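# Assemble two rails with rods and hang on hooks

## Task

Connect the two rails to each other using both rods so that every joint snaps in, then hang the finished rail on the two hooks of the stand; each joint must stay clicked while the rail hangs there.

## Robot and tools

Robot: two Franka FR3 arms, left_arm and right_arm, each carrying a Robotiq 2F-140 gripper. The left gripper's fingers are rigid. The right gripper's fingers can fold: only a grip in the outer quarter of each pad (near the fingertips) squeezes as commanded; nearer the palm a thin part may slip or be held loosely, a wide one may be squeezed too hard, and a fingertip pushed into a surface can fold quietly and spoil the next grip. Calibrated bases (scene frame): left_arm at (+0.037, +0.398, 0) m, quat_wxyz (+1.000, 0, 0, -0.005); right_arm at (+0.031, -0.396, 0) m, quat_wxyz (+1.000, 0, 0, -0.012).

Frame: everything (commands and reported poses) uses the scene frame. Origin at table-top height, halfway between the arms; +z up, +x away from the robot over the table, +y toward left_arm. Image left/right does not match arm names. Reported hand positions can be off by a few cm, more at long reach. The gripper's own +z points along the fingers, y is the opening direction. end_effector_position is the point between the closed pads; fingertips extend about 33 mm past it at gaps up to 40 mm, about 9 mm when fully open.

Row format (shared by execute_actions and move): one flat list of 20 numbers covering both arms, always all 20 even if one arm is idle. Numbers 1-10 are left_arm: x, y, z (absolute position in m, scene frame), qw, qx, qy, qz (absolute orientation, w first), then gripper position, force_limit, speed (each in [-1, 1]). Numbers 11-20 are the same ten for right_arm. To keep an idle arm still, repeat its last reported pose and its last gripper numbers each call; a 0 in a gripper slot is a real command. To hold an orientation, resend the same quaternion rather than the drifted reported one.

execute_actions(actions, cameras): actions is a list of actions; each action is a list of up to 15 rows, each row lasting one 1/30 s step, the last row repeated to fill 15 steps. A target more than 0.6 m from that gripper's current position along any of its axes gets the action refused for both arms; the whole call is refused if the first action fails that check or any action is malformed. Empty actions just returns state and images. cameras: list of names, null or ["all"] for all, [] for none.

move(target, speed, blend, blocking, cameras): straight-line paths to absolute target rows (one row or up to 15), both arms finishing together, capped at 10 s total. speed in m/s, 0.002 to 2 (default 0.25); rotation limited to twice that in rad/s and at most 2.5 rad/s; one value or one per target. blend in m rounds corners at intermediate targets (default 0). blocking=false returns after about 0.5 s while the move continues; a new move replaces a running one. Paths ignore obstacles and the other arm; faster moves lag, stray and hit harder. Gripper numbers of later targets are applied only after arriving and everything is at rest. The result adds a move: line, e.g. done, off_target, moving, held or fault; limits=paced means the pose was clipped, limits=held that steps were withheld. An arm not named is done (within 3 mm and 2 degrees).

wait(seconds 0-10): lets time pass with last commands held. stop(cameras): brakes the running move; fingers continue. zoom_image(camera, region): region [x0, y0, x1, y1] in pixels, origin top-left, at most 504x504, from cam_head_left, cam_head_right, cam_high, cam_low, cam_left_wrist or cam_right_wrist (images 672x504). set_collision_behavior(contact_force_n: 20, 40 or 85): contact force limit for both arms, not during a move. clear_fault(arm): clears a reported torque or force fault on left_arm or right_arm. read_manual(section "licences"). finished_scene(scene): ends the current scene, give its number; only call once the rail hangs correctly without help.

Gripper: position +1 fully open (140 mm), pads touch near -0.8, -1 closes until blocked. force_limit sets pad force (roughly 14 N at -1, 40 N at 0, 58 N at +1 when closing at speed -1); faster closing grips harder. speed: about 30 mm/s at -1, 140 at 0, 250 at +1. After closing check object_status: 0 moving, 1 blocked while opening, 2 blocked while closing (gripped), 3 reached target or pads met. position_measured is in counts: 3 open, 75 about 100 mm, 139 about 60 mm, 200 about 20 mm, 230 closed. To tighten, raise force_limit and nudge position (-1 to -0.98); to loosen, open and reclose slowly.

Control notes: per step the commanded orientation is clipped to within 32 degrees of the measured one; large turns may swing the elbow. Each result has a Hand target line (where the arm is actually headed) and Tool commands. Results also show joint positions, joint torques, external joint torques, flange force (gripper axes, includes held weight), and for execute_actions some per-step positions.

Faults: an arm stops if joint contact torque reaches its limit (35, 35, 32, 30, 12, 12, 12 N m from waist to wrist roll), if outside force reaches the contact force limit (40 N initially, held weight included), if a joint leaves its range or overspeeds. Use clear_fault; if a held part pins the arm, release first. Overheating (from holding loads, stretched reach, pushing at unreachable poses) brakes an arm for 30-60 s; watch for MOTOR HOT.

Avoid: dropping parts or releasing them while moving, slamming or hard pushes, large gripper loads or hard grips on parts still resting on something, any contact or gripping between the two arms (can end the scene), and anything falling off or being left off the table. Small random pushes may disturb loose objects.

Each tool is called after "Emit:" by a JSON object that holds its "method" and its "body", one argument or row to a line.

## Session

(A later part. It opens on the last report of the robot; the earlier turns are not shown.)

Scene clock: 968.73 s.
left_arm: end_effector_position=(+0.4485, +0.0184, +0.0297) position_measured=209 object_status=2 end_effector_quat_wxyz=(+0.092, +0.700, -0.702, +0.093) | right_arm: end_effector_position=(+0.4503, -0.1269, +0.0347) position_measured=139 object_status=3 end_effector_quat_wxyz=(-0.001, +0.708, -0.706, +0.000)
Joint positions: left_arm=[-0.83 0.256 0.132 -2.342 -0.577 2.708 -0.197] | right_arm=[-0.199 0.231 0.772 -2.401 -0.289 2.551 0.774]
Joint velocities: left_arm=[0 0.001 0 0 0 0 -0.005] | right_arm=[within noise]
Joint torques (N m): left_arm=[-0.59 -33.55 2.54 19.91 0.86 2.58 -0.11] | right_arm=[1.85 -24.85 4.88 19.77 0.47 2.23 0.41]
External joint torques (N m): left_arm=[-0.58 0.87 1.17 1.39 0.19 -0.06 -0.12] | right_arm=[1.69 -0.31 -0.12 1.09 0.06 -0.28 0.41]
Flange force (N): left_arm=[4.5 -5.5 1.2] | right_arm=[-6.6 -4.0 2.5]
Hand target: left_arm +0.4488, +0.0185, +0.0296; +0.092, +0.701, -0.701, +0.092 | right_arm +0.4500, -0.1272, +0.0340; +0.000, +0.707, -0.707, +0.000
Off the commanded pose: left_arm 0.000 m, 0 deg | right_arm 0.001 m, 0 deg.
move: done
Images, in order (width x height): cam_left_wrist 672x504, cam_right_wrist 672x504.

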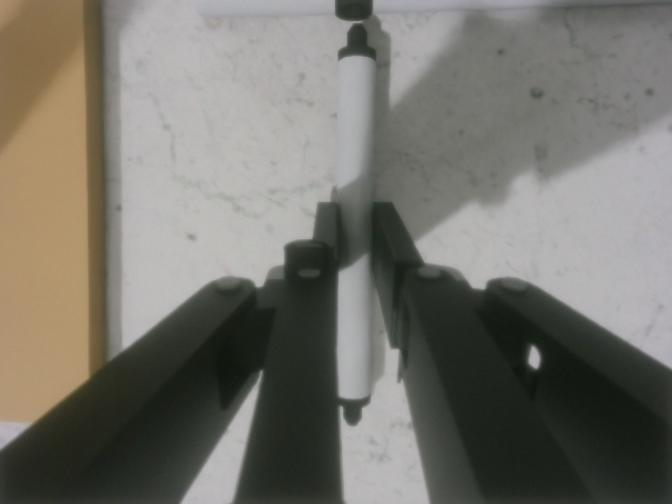

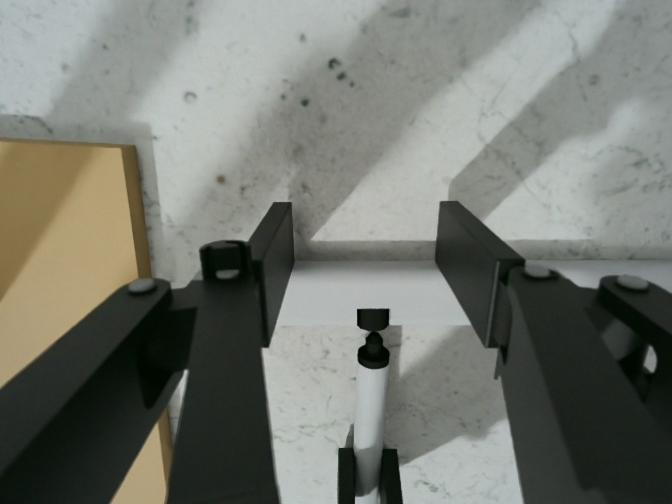

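Emit:
{"method": "move", "body": {
  "target": [0.4478, 0.0185, 0.0296, 0.0913, 0.7089, -0.6930, 0.0933, -1, -0.05, -1, 0.450, -0.1272, 0.034, 0, 0.7071, -0.7071, 0, -0.08, -0.05, -1],
  "speed": 0.015,
  "cameras": ["cam_left_wrist", "cam_right_wrist"]
}}

Emit:
{"method": "zoom_image", "body": {
  "camera": "cam_right_wrist",
  "region": [300, 270, 450, 444]
}}

Emit:
{"method": "zoom_image", "body": {
  "camera": "cam_left_wrist",
  "region": [280, 0, 440, 120]
}}

Scene clock: 992.83 s.
left_arm: end_effector_position=(+0.4466, +0.0182, +0.0287) position_measured=209 object_status=2 end_effector_quat_wxyz=(+0.092, +0.706, -0.696, +0.092) | right_arm: end_effector_position=(+0.4501, -0.1269, +0.0345) position_measured=139 object_status=3 end_effector_quat_wxyz=(-0.001, +0.708, -0.706, +0.000)
Joint positions: left_arm=[-0.839 0.256 0.136 -2.347 -0.577 2.714 -0.22] | right_arm=[-0.196 0.231 0.77 -2.401 -0.289 2.551 0.775]
Joint velocities: left_arm=[0.001 -0.001 0 -0.001 0 0 -0.007] | right_arm=[within noise]
Joint torques (N m): left_arm=[-0.51 -33.98 2.65 18.96 0.58 3.06 -0.09] | right_arm=[1.75 -25.39 5 19.65 0.54 2.27 0.41]
External joint torques (N m): left_arm=[-0.37 0.32 1.37 0.5 -0.1 0.43 -0.1] | right_arm=[1.83 -0.82 0.24 0.97 0.11 -0.23 0.41]
Flange force (N): left_arm=[1.5 -1.5 0.3] | right_arm=[-5.5 -1.7 0.3]
Hand target: left_arm +0.4478, +0.0185, +0.0296; +0.091, +0.709, -0.693, +0.093 | right_arm +0.4500, -0.1272, +0.0340; +0.000, +0.707, -0.707, +0.000
Off the commanded pose: left_arm 0.002 m, 0 deg | right_arm 0.001 m, 0 deg.
move: done
Images, in order (width x height): cam_left_wrist 672x504, cam_right_wrist 672x504.

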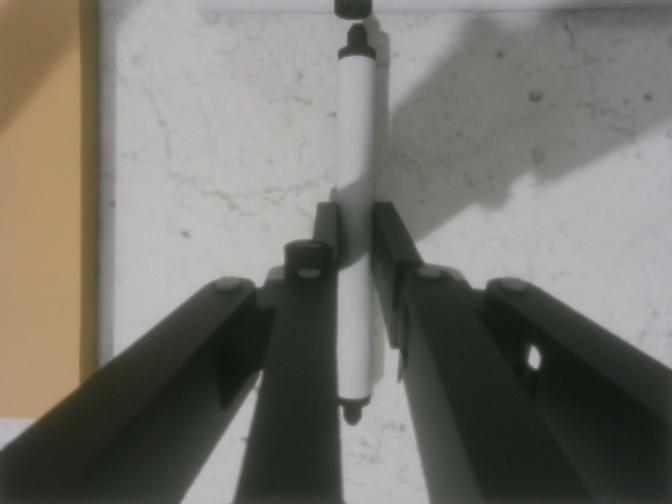

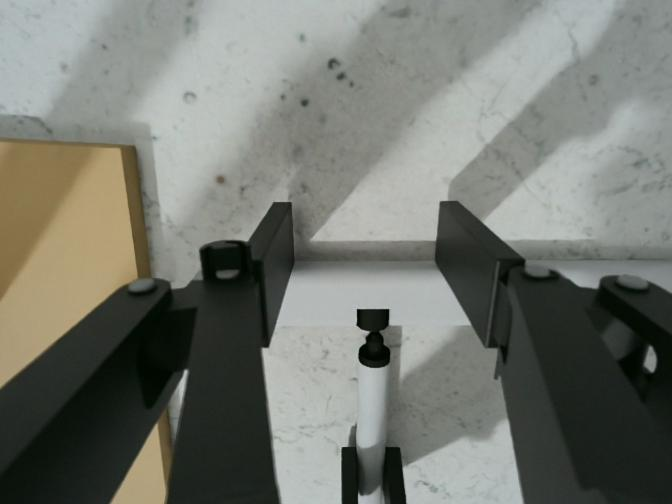

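Scaled by 2.897 from the camera's 672x504 image, which has a finer 960x720 frame.

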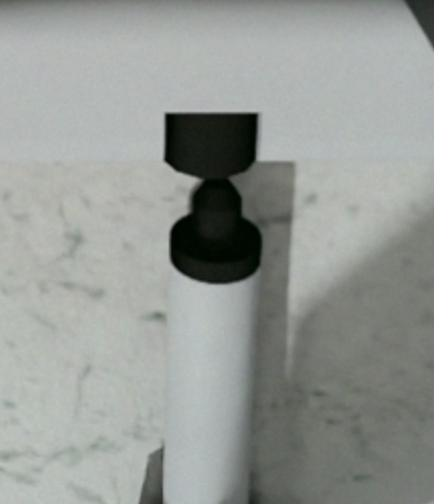

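Scaled by 3.150 from the camera's 672x504 image, which has a finer 960x720 frame.

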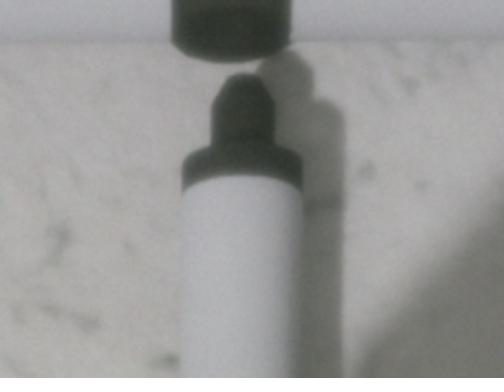

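Emit:
{"method": "move", "body": {
  "target": [0.4492, 0.0185, 0.0302, 0.0908, 0.7117, -0.6903, 0.0937, -1, -0.05, -1, 0.450, -0.1272, 0.034, 0, 0.7071, -0.7071, 0, -0.08, -0.05, -1],
  "speed": 0.015,
  "cameras": ["cam_left_wrist", "cam_right_wrist"]
}}

Emit:
{"method": "zoom_image", "body": {
  "camera": "cam_right_wrist",
  "region": [300, 270, 450, 444]
}}

Emit:
{"method": "zoom_image", "body": {
  "camera": "cam_left_wrist",
  "region": [280, 0, 440, 120]
}}

Scene clock: 1006.27 s.
left_arm: end_effector_position=(+0.4473, +0.0189, +0.0288) position_measured=209 object_status=2 end_effector_quat_wxyz=(+0.092, +0.710, -0.692, +0.092) | right_arm: end_effector_position=(+0.4502, -0.1269, +0.0345) position_measured=139 object_status=3 end_effector_quat_wxyz=(-0.001, +0.708, -0.706, +0.000)
Joint positions: left_arm=[-0.84 0.256 0.139 -2.347 -0.577 2.714 -0.229] | right_arm=[-0.195 0.231 0.769 -2.4 -0.289 2.551 0.775]
Joint velocities: left_arm=[0 0 0.002 -0.001 -0.002 0 -0.006] | right_arm=[within noise]
Joint torques (N m): left_arm=[-0.59 -33.69 2.43 19.62 0.74 3 -0.21] | right_arm=[1.73 -25.44 4.93 19.55 0.51 2.28 0.43]
External joint torques (N m): left_arm=[-0.54 0.67 1.05 1.1 0.06 0.34 -0.22] | right_arm=[1.82 -0.85 0.17 0.87 0.09 -0.22 0.43]
Flange force (N): left_arm=[3.7 -3.5 1.4] | right_arm=[-5.3 -1.5 0.6]
Hand target: left_arm +0.4492, +0.0185, +0.0302; +0.091, +0.712, -0.690, +0.094 | right_arm +0.4500, -0.1272, +0.0340; +0.000, +0.707, -0.707, +0.000
Off the commanded pose: left_arm 0.002 m, 0 deg | right_arm 0.001 m, 0 deg.
move: done
Images, in order (width x height): cam_left_wrist 672x504, cam_right_wrist 672x504.

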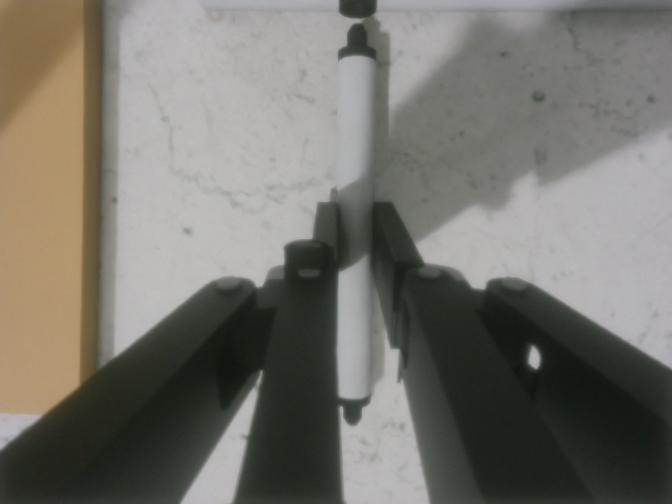

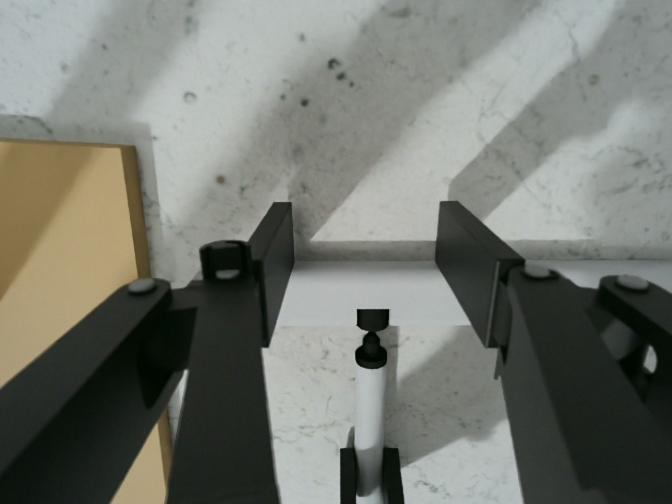

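Scaled by 2.897 from the camera's 672x504 image, which has a finer 960x720 frame.

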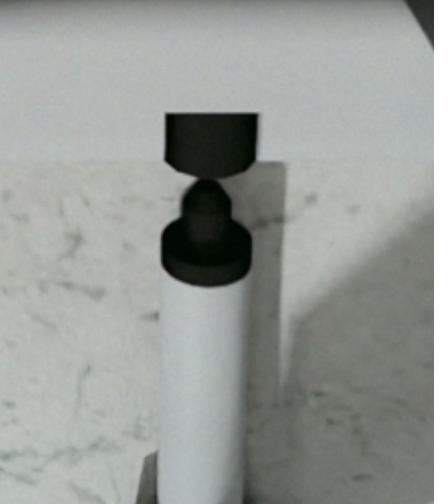

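Scaled by 3.150 from the camera's 672x504 image, which has a finer 960x720 frame.

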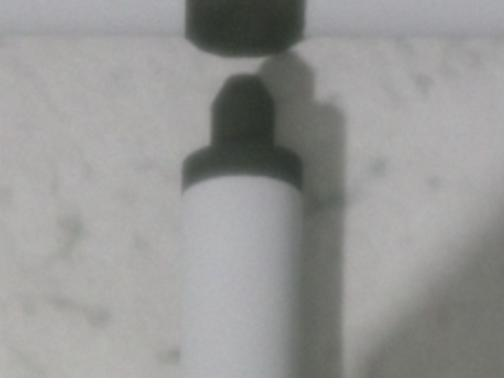

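Emit:
{"method": "move", "body": {
  "target": [0.4492, 0.0120, 0.0302, 0.0908, 0.7117, -0.6903, 0.0937, -1, -0.05, -1, 0.450, -0.1270, 0.034, 0, 0.7071, -0.7071, 0, -0.08, -0.05, -1],
  "speed": 0.01,
  "cameras": ["cam_left_wrist", "cam_right_wrist"]
}}

Emit:
{"method": "zoom_image", "body": {
  "camera": "cam_right_wrist",
  "region": [300, 270, 450, 444]
}}

Emit:
{"method": "zoom_image", "body": {
  "camera": "cam_left_wrist",
  "region": [280, 0, 440, 120]
}}

Scene clock: 1019.10 s.
left_arm: end_effector_position=(+0.4482, +0.0121, +0.0299) position_measured=209 object_status=2 end_effector_quat_wxyz=(+0.091, +0.710, -0.692, +0.094) | right_arm: end_effector_position=(+0.4502, -0.1269, +0.0345) position_measured=139 object_status=3 end_effector_quat_wxyz=(-0.001, +0.708, -0.706, +0.000)
Joint positions: left_arm=[-0.849 0.263 0.14 -2.334 -0.574 2.714 -0.242] | right_arm=[-0.195 0.231 0.768 -2.4 -0.289 2.551 0.775]
Joint velocities: left_arm=[-0.001 -0.001 0.001 0 -0.001 -0.001 -0.004] | right_arm=[within noise]
Joint torques (N m): left_arm=[-0.68 -33.72 2.61 20.06 0.85 2.86 -0.17] | right_arm=[1.73 -25.42 4.97 19.74 0.56 2.29 0.46]
External joint torques (N m): left_arm=[-0.71 0.93 1.11 1.49 0.17 0.19 -0.18] | right_arm=[1.7 -0.72 0.1 1.05 0.14 -0.22 0.46]
Flange force (N): left_arm=[5.1 -5.0 1.8] | right_arm=[-5.7 -2.3 0.8]
Hand target: left_arm +0.4492, +0.0120, +0.0302; +0.091, +0.712, -0.690, +0.094 | right_arm +0.4500, -0.1270, +0.0340; +0.000, +0.707, -0.707, +0.000
Off the commanded pose: left_arm 0.001 m, 0 deg | right_arm 0.001 m, 0 deg.
move: done
Images, in order (width x height): cam_left_wrist 672x504, cam_right_wrist 672x504.

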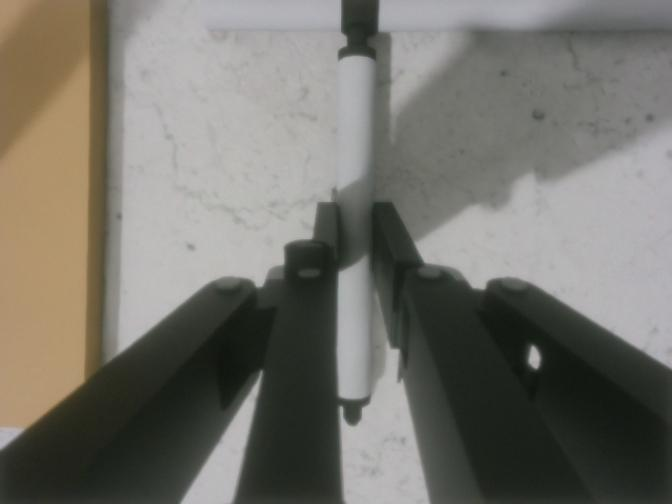

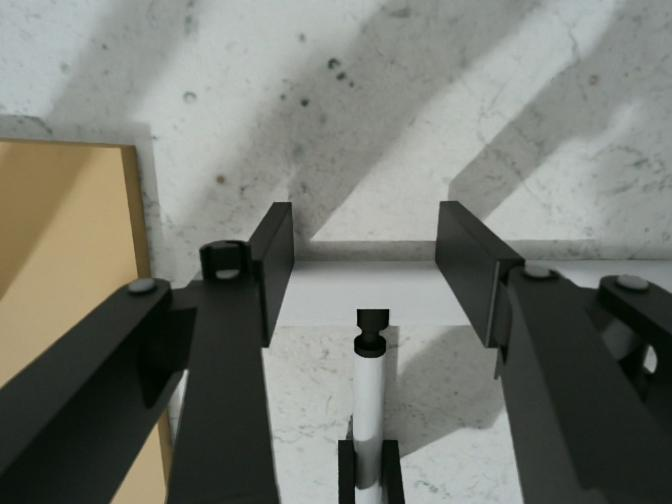

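Scaled by 2.897 from the camera's 672x504 image, which has a finer 960x720 frame.

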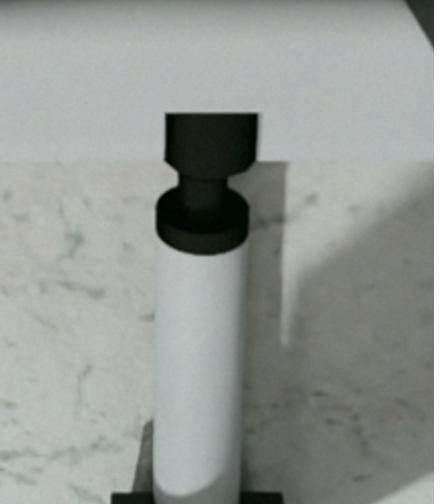

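Scaled by 3.150 from the camera's 672x504 image, which has a finer 960x720 frame.

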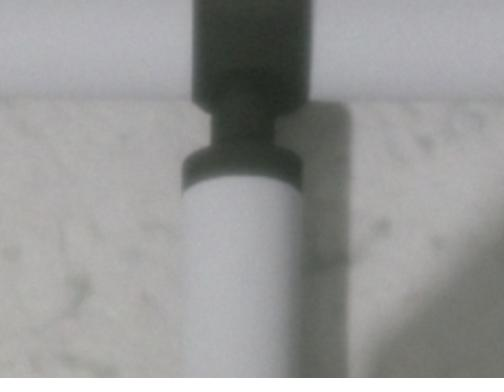

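Emit:
{"method": "move", "body": {
  "target": [0.4484, 0.0090, 0.0302, 0.0908, 0.7117, -0.6903, 0.0937, -1, -0.05, -1, 0.450, -0.1270, 0.034, 0, 0.7071, -0.7071, 0, -0.08, -0.05, -1],
  "speed": 0.01,
  "cameras": ["cam_left_wrist", "cam_right_wrist"]
}}

Emit:
{"method": "zoom_image", "body": {
  "camera": "cam_left_wrist",
  "region": [280, 0, 440, 120]
}}

Scene clock: 1026.77 s.
left_arm: end_effector_position=(+0.4472, +0.0099, +0.0292) position_measured=209 object_status=2 end_effector_quat_wxyz=(+0.091, +0.710, -0.692, +0.093) | right_arm: end_effector_position=(+0.4502, -0.1269, +0.0344) position_measured=139 object_status=3 end_effector_quat_wxyz=(-0.001, +0.708, -0.706, +0.000)
Joint positions: left_arm=[-0.854 0.266 0.14 -2.331 -0.572 2.714 -0.249] | right_arm=[-0.194 0.231 0.768 -2.4 -0.289 2.55 0.775]
Joint velocities: left_arm=[-0.002 0.001 0.002 0 0 -0.001 -0.007] | right_arm=[within noise]
Joint torques (N m): left_arm=[-0.6 -34.39 2.26 20.46 0.79 2.9 -0.2] | right_arm=[1.86 -25.46 5.01 19.67 0.56 2.32 0.42]
External joint torques (N m): left_arm=[-0.65 0.46 0.71 1.8 0.11 0.21 -0.21] | right_arm=[1.9 -0.84 0.22 1.05 0.14 -0.18 0.42]
Flange force (N): left_arm=[5.3 -4.8 1.5] | right_arm=[-5.7 -1.9 0.5]
Hand target: left_arm +0.4484, +0.0090, +0.0302; +0.091, +0.712, -0.690, +0.094 | right_arm +0.4500, -0.1270, +0.0340; +0.000, +0.707, -0.707, +0.000
Off the commanded pose: left_arm 0.002 m, 0 deg | right_arm 0.000 m, 0 deg.
move: done
Images, in order (width x height): cam_left_wrist 672x504, cam_right_wrist 672x504.

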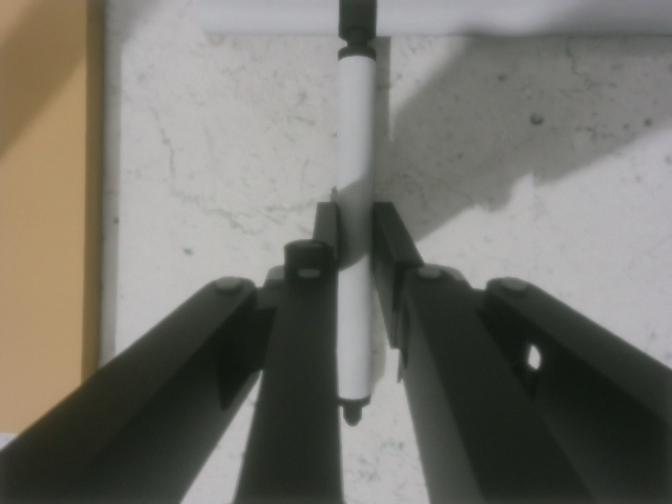

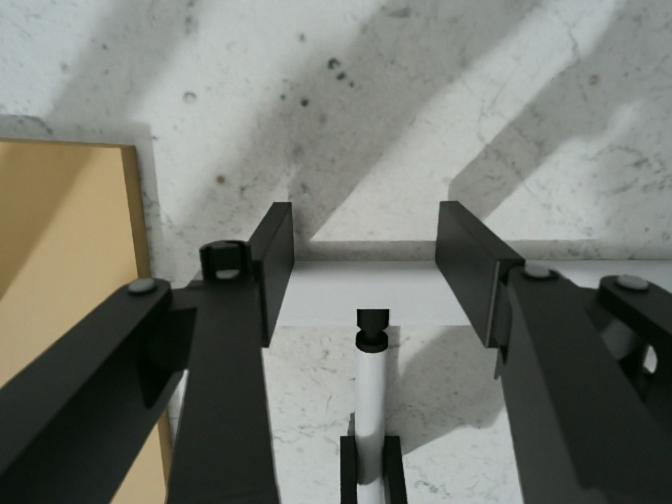

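Scaled by 3.150 from the camera's 672x504 image, which has a finer 960x720 frame.

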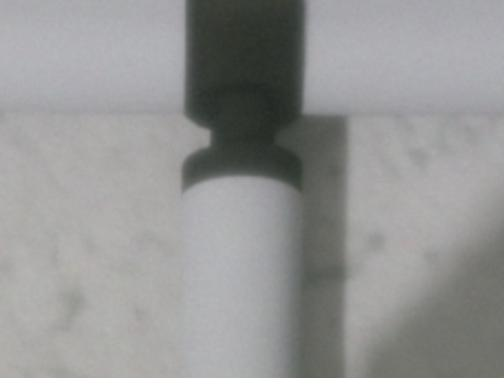

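Emit:
{"method": "move", "body": {
  "target": [0.4486, 0.0065, 0.0302, 0.0908, 0.7117, -0.6903, 0.0937, -1, -0.05, -1, 0.450, -0.1270, 0.034, 0, 0.7071, -0.7071, 0, -0.08, -0.05, -1],
  "speed": 0.008,
  "cameras": ["cam_left_wrist", "cam_right_wrist"]
}}

Emit:
{"method": "zoom_image", "body": {
  "camera": "cam_left_wrist",
  "region": [280, 0, 440, 120]
}}

Scene clock: 1033.90 s.
left_arm: end_effector_position=(+0.4473, +0.0073, +0.0291) position_measured=209 object_status=2 end_effector_quat_wxyz=(+0.091, +0.710, -0.692, +0.093) | right_arm: end_effector_position=(+0.4502, -0.1270, +0.0344) position_measured=139 object_status=3 end_effector_quat_wxyz=(-0.001, +0.708, -0.706, +0.000)
Joint positions: left_arm=[-0.857 0.27 0.14 -2.326 -0.571 2.714 -0.254] | right_arm=[-0.194 0.231 0.768 -2.4 -0.289 2.55 0.775]
Joint velocities: left_arm=[0 0.001 -0.001 0.001 0.001 0 -0.006] | right_arm=[within noise]
Joint torques (N m): left_arm=[-0.44 -34.48 2.58 20.77 0.8 2.8 -0.19] | right_arm=[1.82 -25.44 5.1 19.63 0.55 2.3 0.38]
External joint torques (N m): left_arm=[-0.61 0.52 0.91 2.12 0.13 0.11 -0.2] | right_arm=[1.77 -0.75 0.21 0.95 0.13 -0.21 0.38]
Flange force (N): left_arm=[6.0 -6.1 1.5] | right_arm=[-5.3 -1.8 0.4]
Hand target: left_arm +0.4486, +0.0065, +0.0302; +0.091, +0.712, -0.690, +0.094 | right_arm +0.4500, -0.1270, +0.0340; +0.000, +0.707, -0.707, +0.000
Off the commanded pose: left_arm 0.002 m, 0 deg | right_arm 0.000 m, 0 deg.
move: done
Images, in order (width x height): cam_left_wrist 672x504, cam_right_wrist 672x504.

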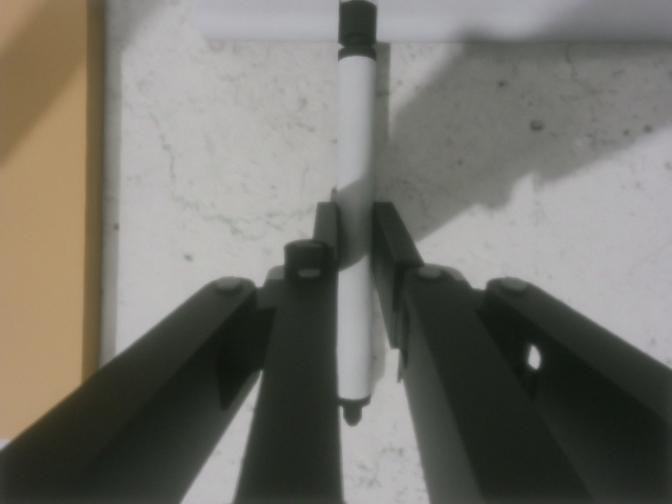

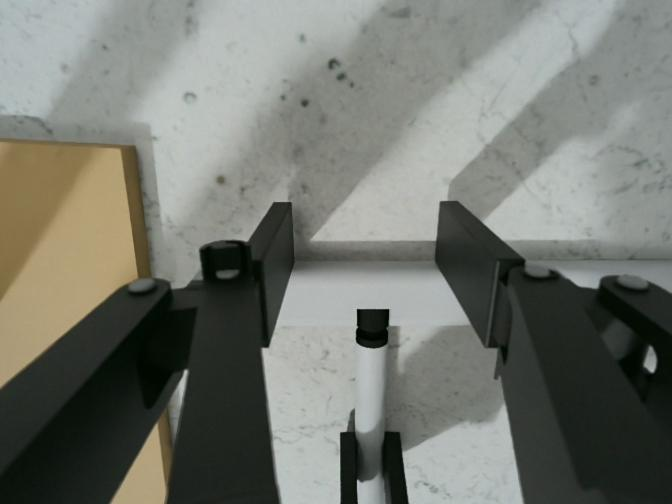

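Scaled by 3.150 from the camera's 672x504 image, which has a finer 960x720 frame.

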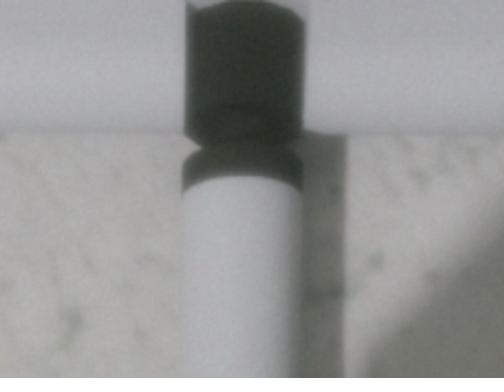

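Emit:
{"method": "move", "body": {
  "target": [0.4486, 0.0040, 0.0302, 0.0908, 0.7117, -0.6903, 0.0937, -1, -0.05, -1, 0.450, -0.1270, 0.034, 0, 0.7071, -0.7071, 0, -0.08, -0.05, -1],
  "speed": 0.008,
  "cameras": ["cam_left_wrist", "cam_right_wrist"]
}}

Emit:
{"method": "zoom_image", "body": {
  "camera": "cam_left_wrist",
  "region": [280, 0, 440, 120]
}}

Scene clock: 1039.80 s.
left_arm: end_effector_position=(+0.4474, +0.0051, +0.0290) position_measured=209 object_status=2 end_effector_quat_wxyz=(+0.091, +0.711, -0.692, +0.093) | right_arm: end_effector_position=(+0.4503, -0.1270, +0.0344) position_measured=139 object_status=3 end_effector_quat_wxyz=(-0.001, +0.708, -0.706, +0.000)
Joint positions: left_arm=[-0.86 0.274 0.14 -2.321 -0.569 2.713 -0.259] | right_arm=[-0.194 0.231 0.767 -2.4 -0.289 2.55 0.775]
Joint velocities: within noise
Joint torques (N m): left_arm=[-0.85 -34.75 2.49 20.95 0.75 2.91 -0.21] | right_arm=[1.83 -25.46 5.16 19.54 0.55 2.32 0.38]
External joint torques (N m): left_arm=[-0.93 0.24 0.88 2.33 0.08 0.23 -0.22] | right_arm=[1.92 -0.81 0.42 0.9 0.13 -0.17 0.38]
Flange force (N): left_arm=[6.5 -5.6 1.1] | right_arm=[-5.3 -1.2 0.1]
Hand target: left_arm +0.4486, +0.0040, +0.0302; +0.091, +0.712, -0.690, +0.094 | right_arm +0.4500, -0.1270, +0.0340; +0.000, +0.707, -0.707, +0.000
Off the commanded pose: left_arm 0.002 m, 0 deg | right_arm 0.000 m, 0 deg.
move: done
Images, in order (width x height): cam_left_wrist 672x504, cam_right_wrist 672x504.

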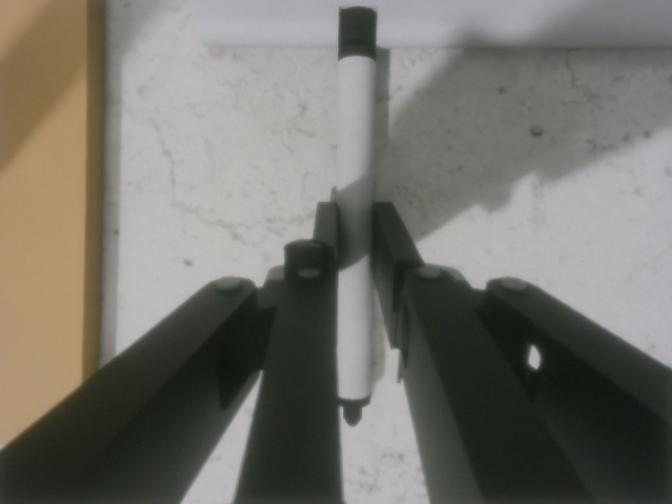

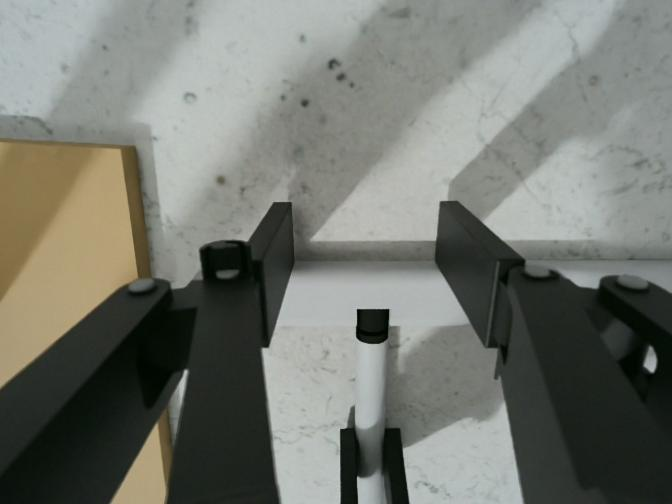

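Scaled by 3.150 from the camera's 672x504 image, which has a finer 960x720 frame.

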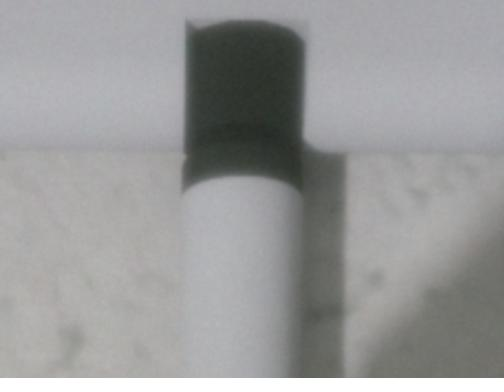

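Emit:
{"method": "move", "body": {
  "target": [0.4486, 0.0020, 0.0302, 0.0908, 0.7117, -0.6903, 0.0937, -1, -0.05, -1, 0.450, -0.1270, 0.034, 0, 0.7071, -0.7071, 0, -0.08, -0.05, -1],
  "speed": 0.006,
  "cameras": ["cam_left_wrist", "cam_right_wrist"]
}}

Emit:
{"method": "zoom_image", "body": {
  "camera": "cam_left_wrist",
  "region": [280, 0, 440, 120]
}}

Scene clock: 1048.57 s.
left_arm: end_effector_position=(+0.4477, +0.0042, +0.0287) position_measured=209 object_status=2 end_effector_quat_wxyz=(+0.091, +0.711, -0.691, +0.092) | right_arm: end_effector_position=(+0.4505, -0.1276, +0.0343) position_measured=139 object_status=3 end_effector_quat_wxyz=(-0.001, +0.708, -0.707, +0.000)
Joint positions: left_arm=[-0.862 0.276 0.141 -2.317 -0.567 2.712 -0.263] | right_arm=[-0.194 0.231 0.766 -2.4 -0.289 2.55 0.775]
Joint velocities: within noise
Joint torques (N m): left_arm=[-1.16 -34.73 1.82 21.04 0.71 2.9 -0.17] | right_arm=[2.1 -24.96 5.52 19.51 0.64 2.37 0.4]
External joint torques (N m): left_arm=[-1.22 0.5 0.2 2.33 0.04 0.2 -0.18] | right_arm=[2.08 -0.25 0.67 0.81 0.22 -0.14 0.4]
Flange force (N): left_arm=[6.9 -5.5 2.6] | right_arm=[-6.2 -1.8 1.2]
Hand target: left_arm +0.4486, +0.0020, +0.0302; +0.091, +0.712, -0.690, +0.094 | right_arm +0.4500, -0.1270, +0.0340; +0.000, +0.707, -0.707, +0.000
Off the commanded pose: left_arm 0.003 m, 0 deg | right_arm 0.001 m, 0 deg.
move: done
Images, in order (width x height): cam_left_wrist 672x504, cam_right_wrist 672x504.

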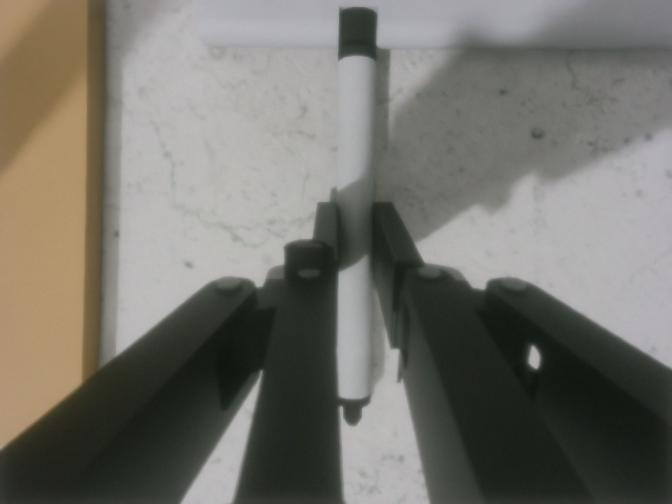

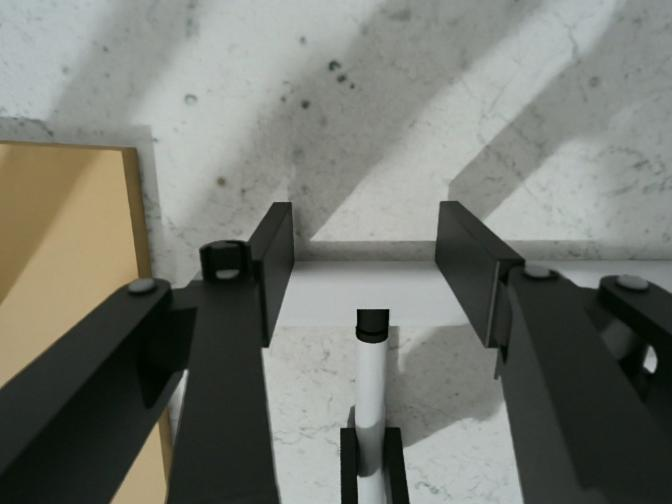

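Scaled by 3.150 from the camera's 672x504 image, which has a finer 960x720 frame.

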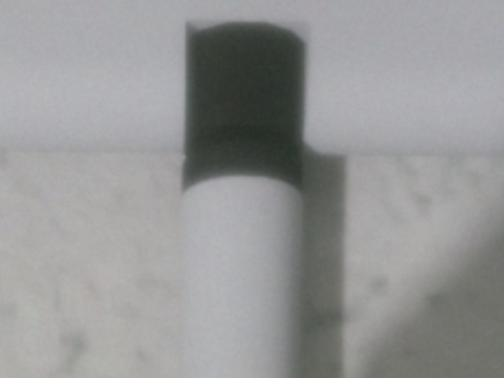

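Emit:
{"method": "move", "body": {
  "target": [0.4486, 0.0000, 0.0302, 0.0908, 0.7117, -0.6903, 0.0937, -1, -0.05, -1, 0.450, -0.1270, 0.034, 0, 0.7071, -0.7071, 0, -0.08, -0.05, -1],
  "speed": 0.006,
  "cameras": ["cam_left_wrist"]
}}

Emit:
{"method": "zoom_image", "body": {
  "camera": "cam_left_wrist",
  "region": [280, 0, 440, 120]
}}

Scene clock: 1056.40 s.
left_arm: end_effector_position=(+0.4480, +0.0032, +0.0286) position_measured=209 object_status=2 end_effector_quat_wxyz=(+0.091, +0.711, -0.691, +0.092) | right_arm: end_effector_position=(+0.4508, -0.1284, +0.0342) position_measured=139 object_status=3 end_effector_quat_wxyz=(+0.000, +0.707, -0.707, +0.000)
Joint positions: left_arm=[-0.863 0.279 0.142 -2.314 -0.566 2.711 -0.267] | right_arm=[-0.194 0.231 0.765 -2.4 -0.289 2.549 0.775]
Joint velocities: within noise
Joint torques (N m): left_arm=[-1.51 -34.78 1.03 21.91 0.62 3.03 -0.23] | right_arm=[2.42 -24.5 6.04 19.45 0.73 2.48 0.38]
External joint torques (N m): left_arm=[-1.48 0.46 -0.52 3.24 -0.06 0.35 -0.24] | right_arm=[2.36 0.31 1.14 0.7 0.31 -0.03 0.38]
Flange force (N): left_arm=[8.8 -6.9 4.3] | right_arm=[-7.1 -1.9 2.0]
Hand target: left_arm +0.4486, +0.0000, +0.0302; +0.091, +0.712, -0.690, +0.094 | right_arm +0.4500, -0.1270, +0.0340; +0.000, +0.707, -0.707, +0.000
Off the commanded pose: left_arm 0.004 m, 0 deg | right_arm 0.002 m, 0 deg.
move: off_target (left_arm)
Images, in order (width x height): cam_left_wrist 672x504.

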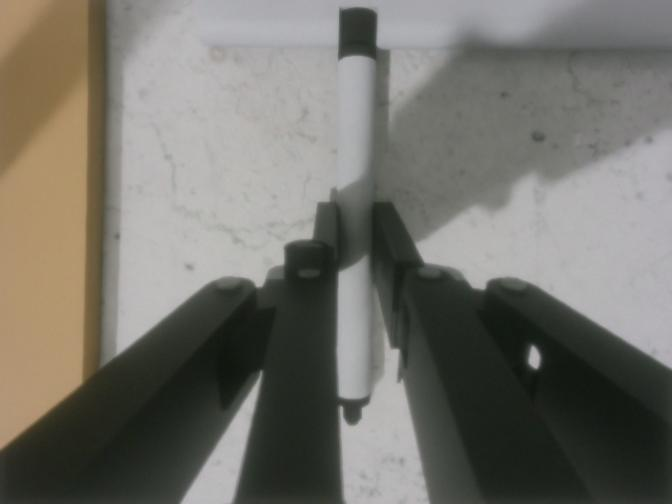

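Scaled by 3.150 from the camera's 672x504 image, which has a finer 960x720 frame.

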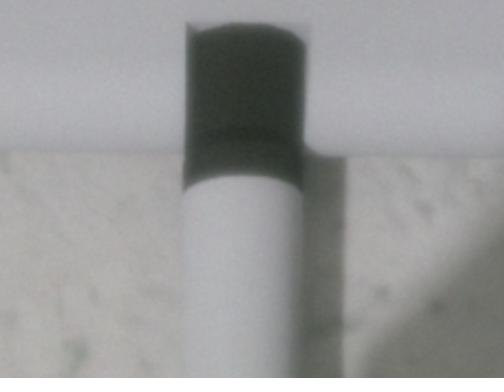

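Emit:
{"method": "move", "body": {
  "target": [0.4486, -0.0040, 0.0302, 0.0908, 0.7117, -0.6903, 0.0937, -1, -0.05, -1, 0.450, -0.1245, 0.034, 0, 0.7071, -0.7071, 0, -0.08, -0.05, -1],
  "speed": 0.006,
  "cameras": ["cam_left_wrist", "cam_right_wrist"]
}}

Emit:
{"method": "zoom_image", "body": {
  "camera": "cam_left_wrist",
  "region": [280, 0, 440, 120]
}}

Scene clock: 1063.37 s.
left_arm: end_effector_position=(+0.4487, +0.0011, +0.0284) position_measured=209 object_status=2 end_effector_quat_wxyz=(+0.091, +0.712, -0.690, +0.091) | right_arm: end_effector_position=(+0.4514, -0.1299, +0.0343) position_measured=139 object_status=3 end_effector_quat_wxyz=(+0.002, +0.706, -0.709, +0.001)
Joint positions: left_arm=[-0.868 0.284 0.144 -2.306 -0.563 2.708 -0.273] | right_arm=[-0.189 0.231 0.758 -2.397 -0.29 2.543 0.779]
Joint velocities: left_arm=[within noise] | right_arm=[0.005 0.001 -0.005 0 -0.001 -0.001 0]
Joint torques (N m): left_arm=[-2.89 -34.48 0.06 22.32 0.44 3.2 -0.29] | right_arm=[4.48 -23.94 8.44 19.81 0.89 3.08 0.43]
External joint torques (N m): left_arm=[-2.9 0.99 -1.58 3.59 -0.23 0.51 -0.3] | right_arm=[4.6 0.95 3.74 1.09 0.45 0.59 0.43]
Flange force (N): left_arm=[11.4 -6.4 7.1] | right_arm=[-12.0 -0.9 2.6]
Hand target: left_arm +0.4486, -0.0040, +0.0302; +0.091, +0.712, -0.690, +0.094 | right_arm +0.4500, -0.1245, +0.0340; +0.000, +0.707, -0.707, +0.000
Off the commanded pose: left_arm 0.005 m, 0 deg | right_arm 0.006 m, 0 deg.
move: off_target (left_arm, right_arm)
Images, in order (width x height): cam_left_wrist 672x504, cam_right_wrist 672x504.

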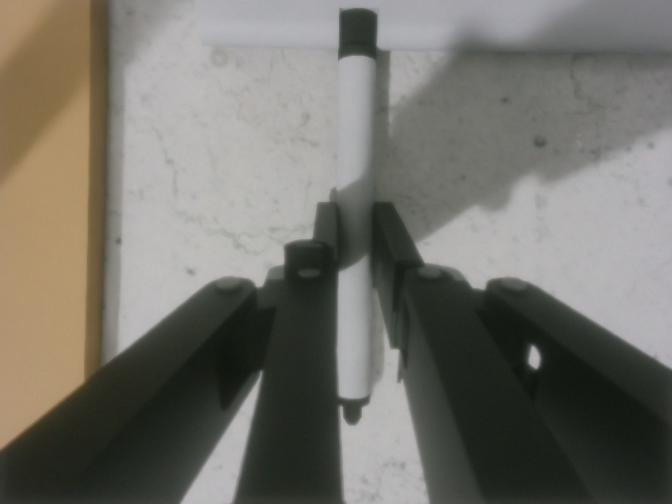

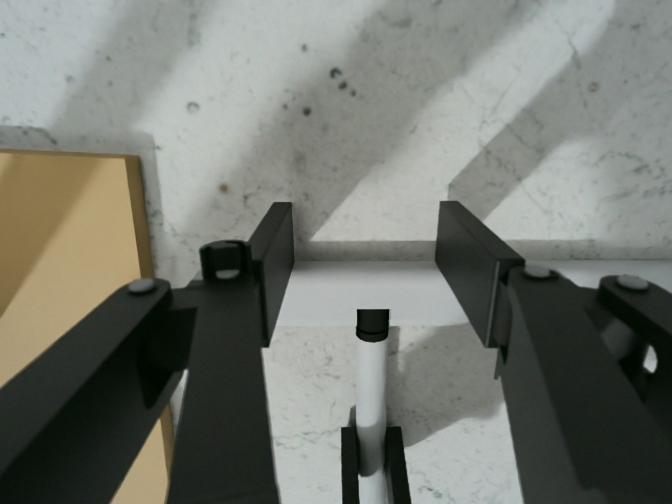

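Scaled by 3.150 from the camera's 672x504 image, which has a finer 960x720 frame.

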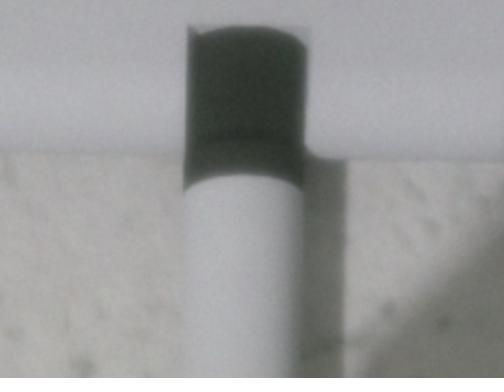

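Emit:
{"method": "move", "body": {
  "target": [0.4486, -0.0080, 0.0302, 0.0908, 0.7117, -0.6903, 0.0937, -1, -0.05, -1, 0.450, -0.1215, 0.034, 0, 0.7071, -0.7071, 0, -0.08, -0.05, -1],
  "speed": 0.006,
  "cameras": ["cam_left_wrist", "cam_right_wrist"]
}}

Emit:
{"method": "zoom_image", "body": {
  "camera": "cam_left_wrist",
  "region": [280, 0, 440, 120]
}}

Scene clock: 1073.13 s.
left_arm: end_effector_position=(+0.4493, -0.0007, +0.0283) position_measured=209 object_status=2 end_effector_quat_wxyz=(+0.091, +0.712, -0.690, +0.090) | right_arm: end_effector_position=(+0.4519, -0.1301, +0.0342) position_measured=139 object_status=3 end_effector_quat_wxyz=(+0.004, +0.705, -0.709, +0.003)
Joint positions: left_arm=[-0.873 0.288 0.148 -2.299 -0.56 2.704 -0.279] | right_arm=[-0.18 0.233 0.751 -2.391 -0.293 2.536 0.784]
Joint velocities: left_arm=[-0.005 0.002 0.004 0.002 0.002 -0.002 -0.003] | right_arm=[0.005 0.001 -0.008 0.001 0.001 -0.001 0.003]
Joint torques (N m): left_arm=[-4.1 -33.92 -0.92 23.5 0.13 3.63 -0.45] | right_arm=[6.05 -23.19 8.94 20.41 1.2 3.69 0.45]
External joint torques (N m): left_arm=[-4.12 1.65 -2.63 4.76 -0.54 0.94 -0.46] | right_arm=[6.12 1.97 4.19 1.63 0.77 1.21 0.45]
Flange force (N): left_arm=[15.4 -8.1 11.5] | right_arm=[-16.9 -3.6 6.9]
Hand target: left_arm +0.4485, -0.0079, +0.0303; +0.091, +0.712, -0.690, +0.094 | right_arm +0.4499, -0.1216, +0.0341; +0.000, +0.707, -0.707, +0.000
Off the commanded pose: left_arm 0.008 m, 0 deg | right_arm 0.009 m, 1 deg.
move: off_target (left_arm, right_arm)
Images, in order (width x height): cam_left_wrist 672x504, cam_right_wrist 672x504.

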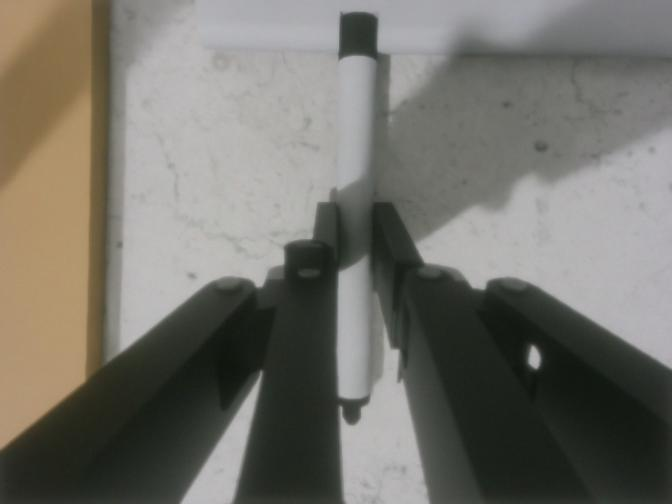

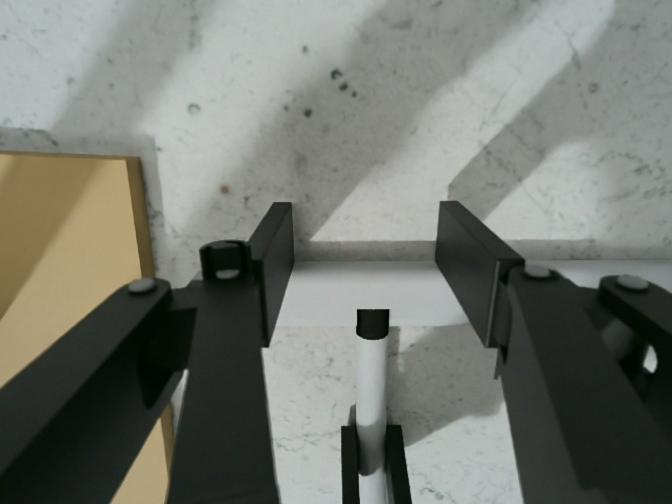

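Scaled by 3.150 from the camera's 672x504 image, which has a finer 960x720 frame.

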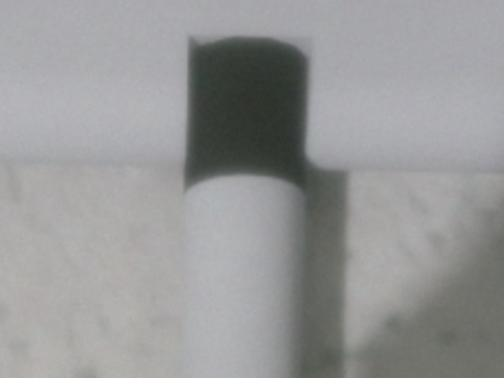

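Emit:
{"method": "move", "body": {
  "target": [0.4486, -0.0110, 0.0302, 0.0908, 0.7117, -0.6903, 0.0937, -1, -0.05, -1, 0.450, -0.1190, 0.034, 0, 0.7071, -0.7071, 0, -0.08, -0.05, -1],
  "speed": 0.006,
  "cameras": ["cam_left_wrist", "cam_right_wrist"]
}}

Emit:
{"method": "zoom_image", "body": {
  "camera": "cam_left_wrist",
  "region": [280, 0, 440, 120]
}}

Emit:
{"method": "zoom_image", "body": {
  "camera": "cam_right_wrist",
  "region": [300, 270, 450, 444]
}}

Scene clock: 1081.37 s.
left_arm: end_effector_position=(+0.4500, -0.0015, +0.0283) position_measured=209 object_status=2 end_effector_quat_wxyz=(+0.090, +0.713, -0.690, +0.090) | right_arm: end_effector_position=(+0.4524, -0.1308, +0.0342) position_measured=139 object_status=3 end_effector_quat_wxyz=(+0.006, +0.704, -0.710, +0.004)
Joint positions: left_arm=[-0.878 0.291 0.153 -2.294 -0.559 2.7 -0.283] | right_arm=[-0.174 0.235 0.745 -2.387 -0.296 2.53 0.788]
Joint velocities: left_arm=[-0.004 0 0.005 0.001 0 -0.003 -0.003] | right_arm=[0.003 0.001 -0.003 0 -0.001 -0.003 0.002]
Joint torques (N m): left_arm=[-5.18 -33.45 -2.42 24.53 -0.14 3.89 -0.43] | right_arm=[6.15 -22.43 10.35 21.11 1.51 4.28 0.53]
External joint torques (N m): left_arm=[-5.23 2.23 -4.22 5.73 -0.8 1.2 -0.44] | right_arm=[6.19 3.02 5.55 2.3 1.08 1.8 0.53]
Flange force (N): left_arm=[18.5 -9.3 16.1] | right_arm=[-19.0 -5.0 7.4]
Hand target: left_arm +0.4484, -0.0109, +0.0303; +0.091, +0.712, -0.690, +0.094 | right_arm +0.4498, -0.1191, +0.0342; +0.000, +0.707, -0.707, +0.000
Off the commanded pose: left_arm 0.010 m, 0 deg | right_arm 0.012 m, 1 deg.
move: off_target (left_arm, right_arm)
Images, in order (width x height): cam_left_wrist 672x504, cam_right_wrist 672x504.

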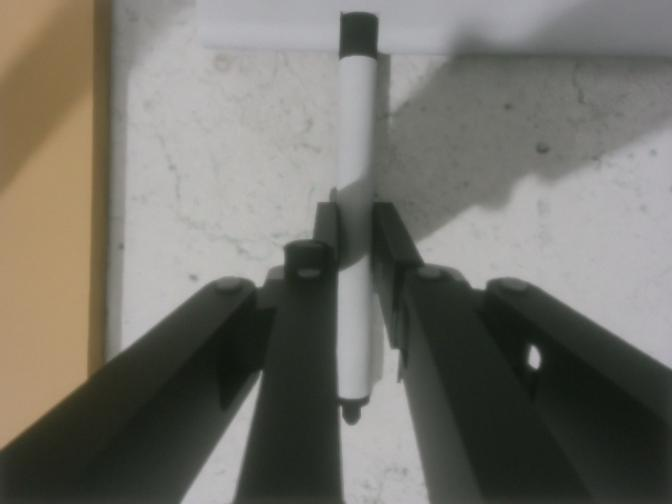

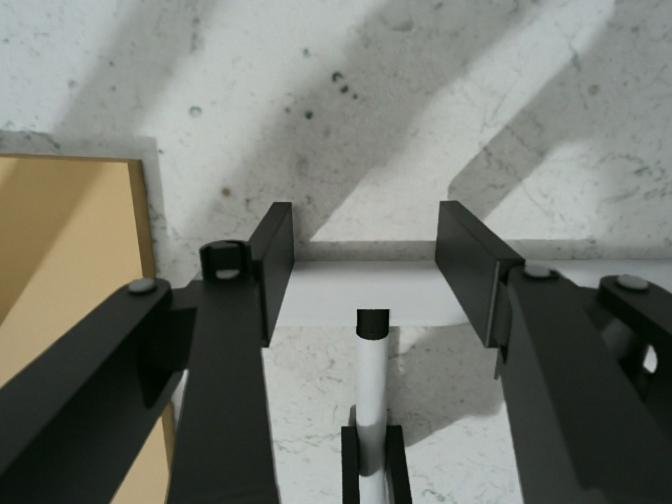

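Scaled by 3.150 from the camera's 672x504 image, which has a finer 960x720 frame.

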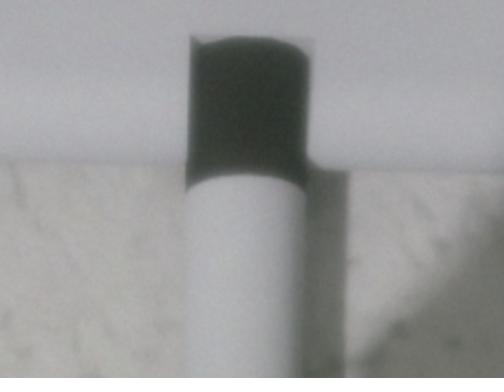

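Scaled by 2.897 from the camera's 672x504 image, which has a finer 960x720 frame.

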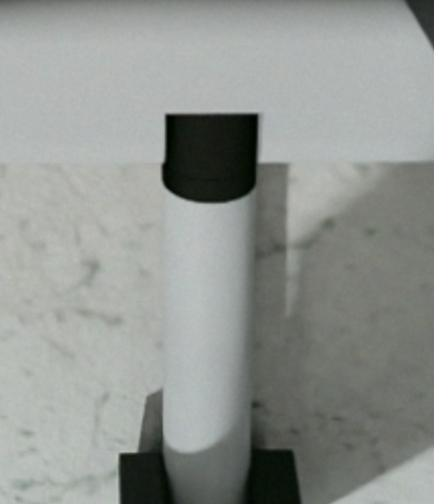

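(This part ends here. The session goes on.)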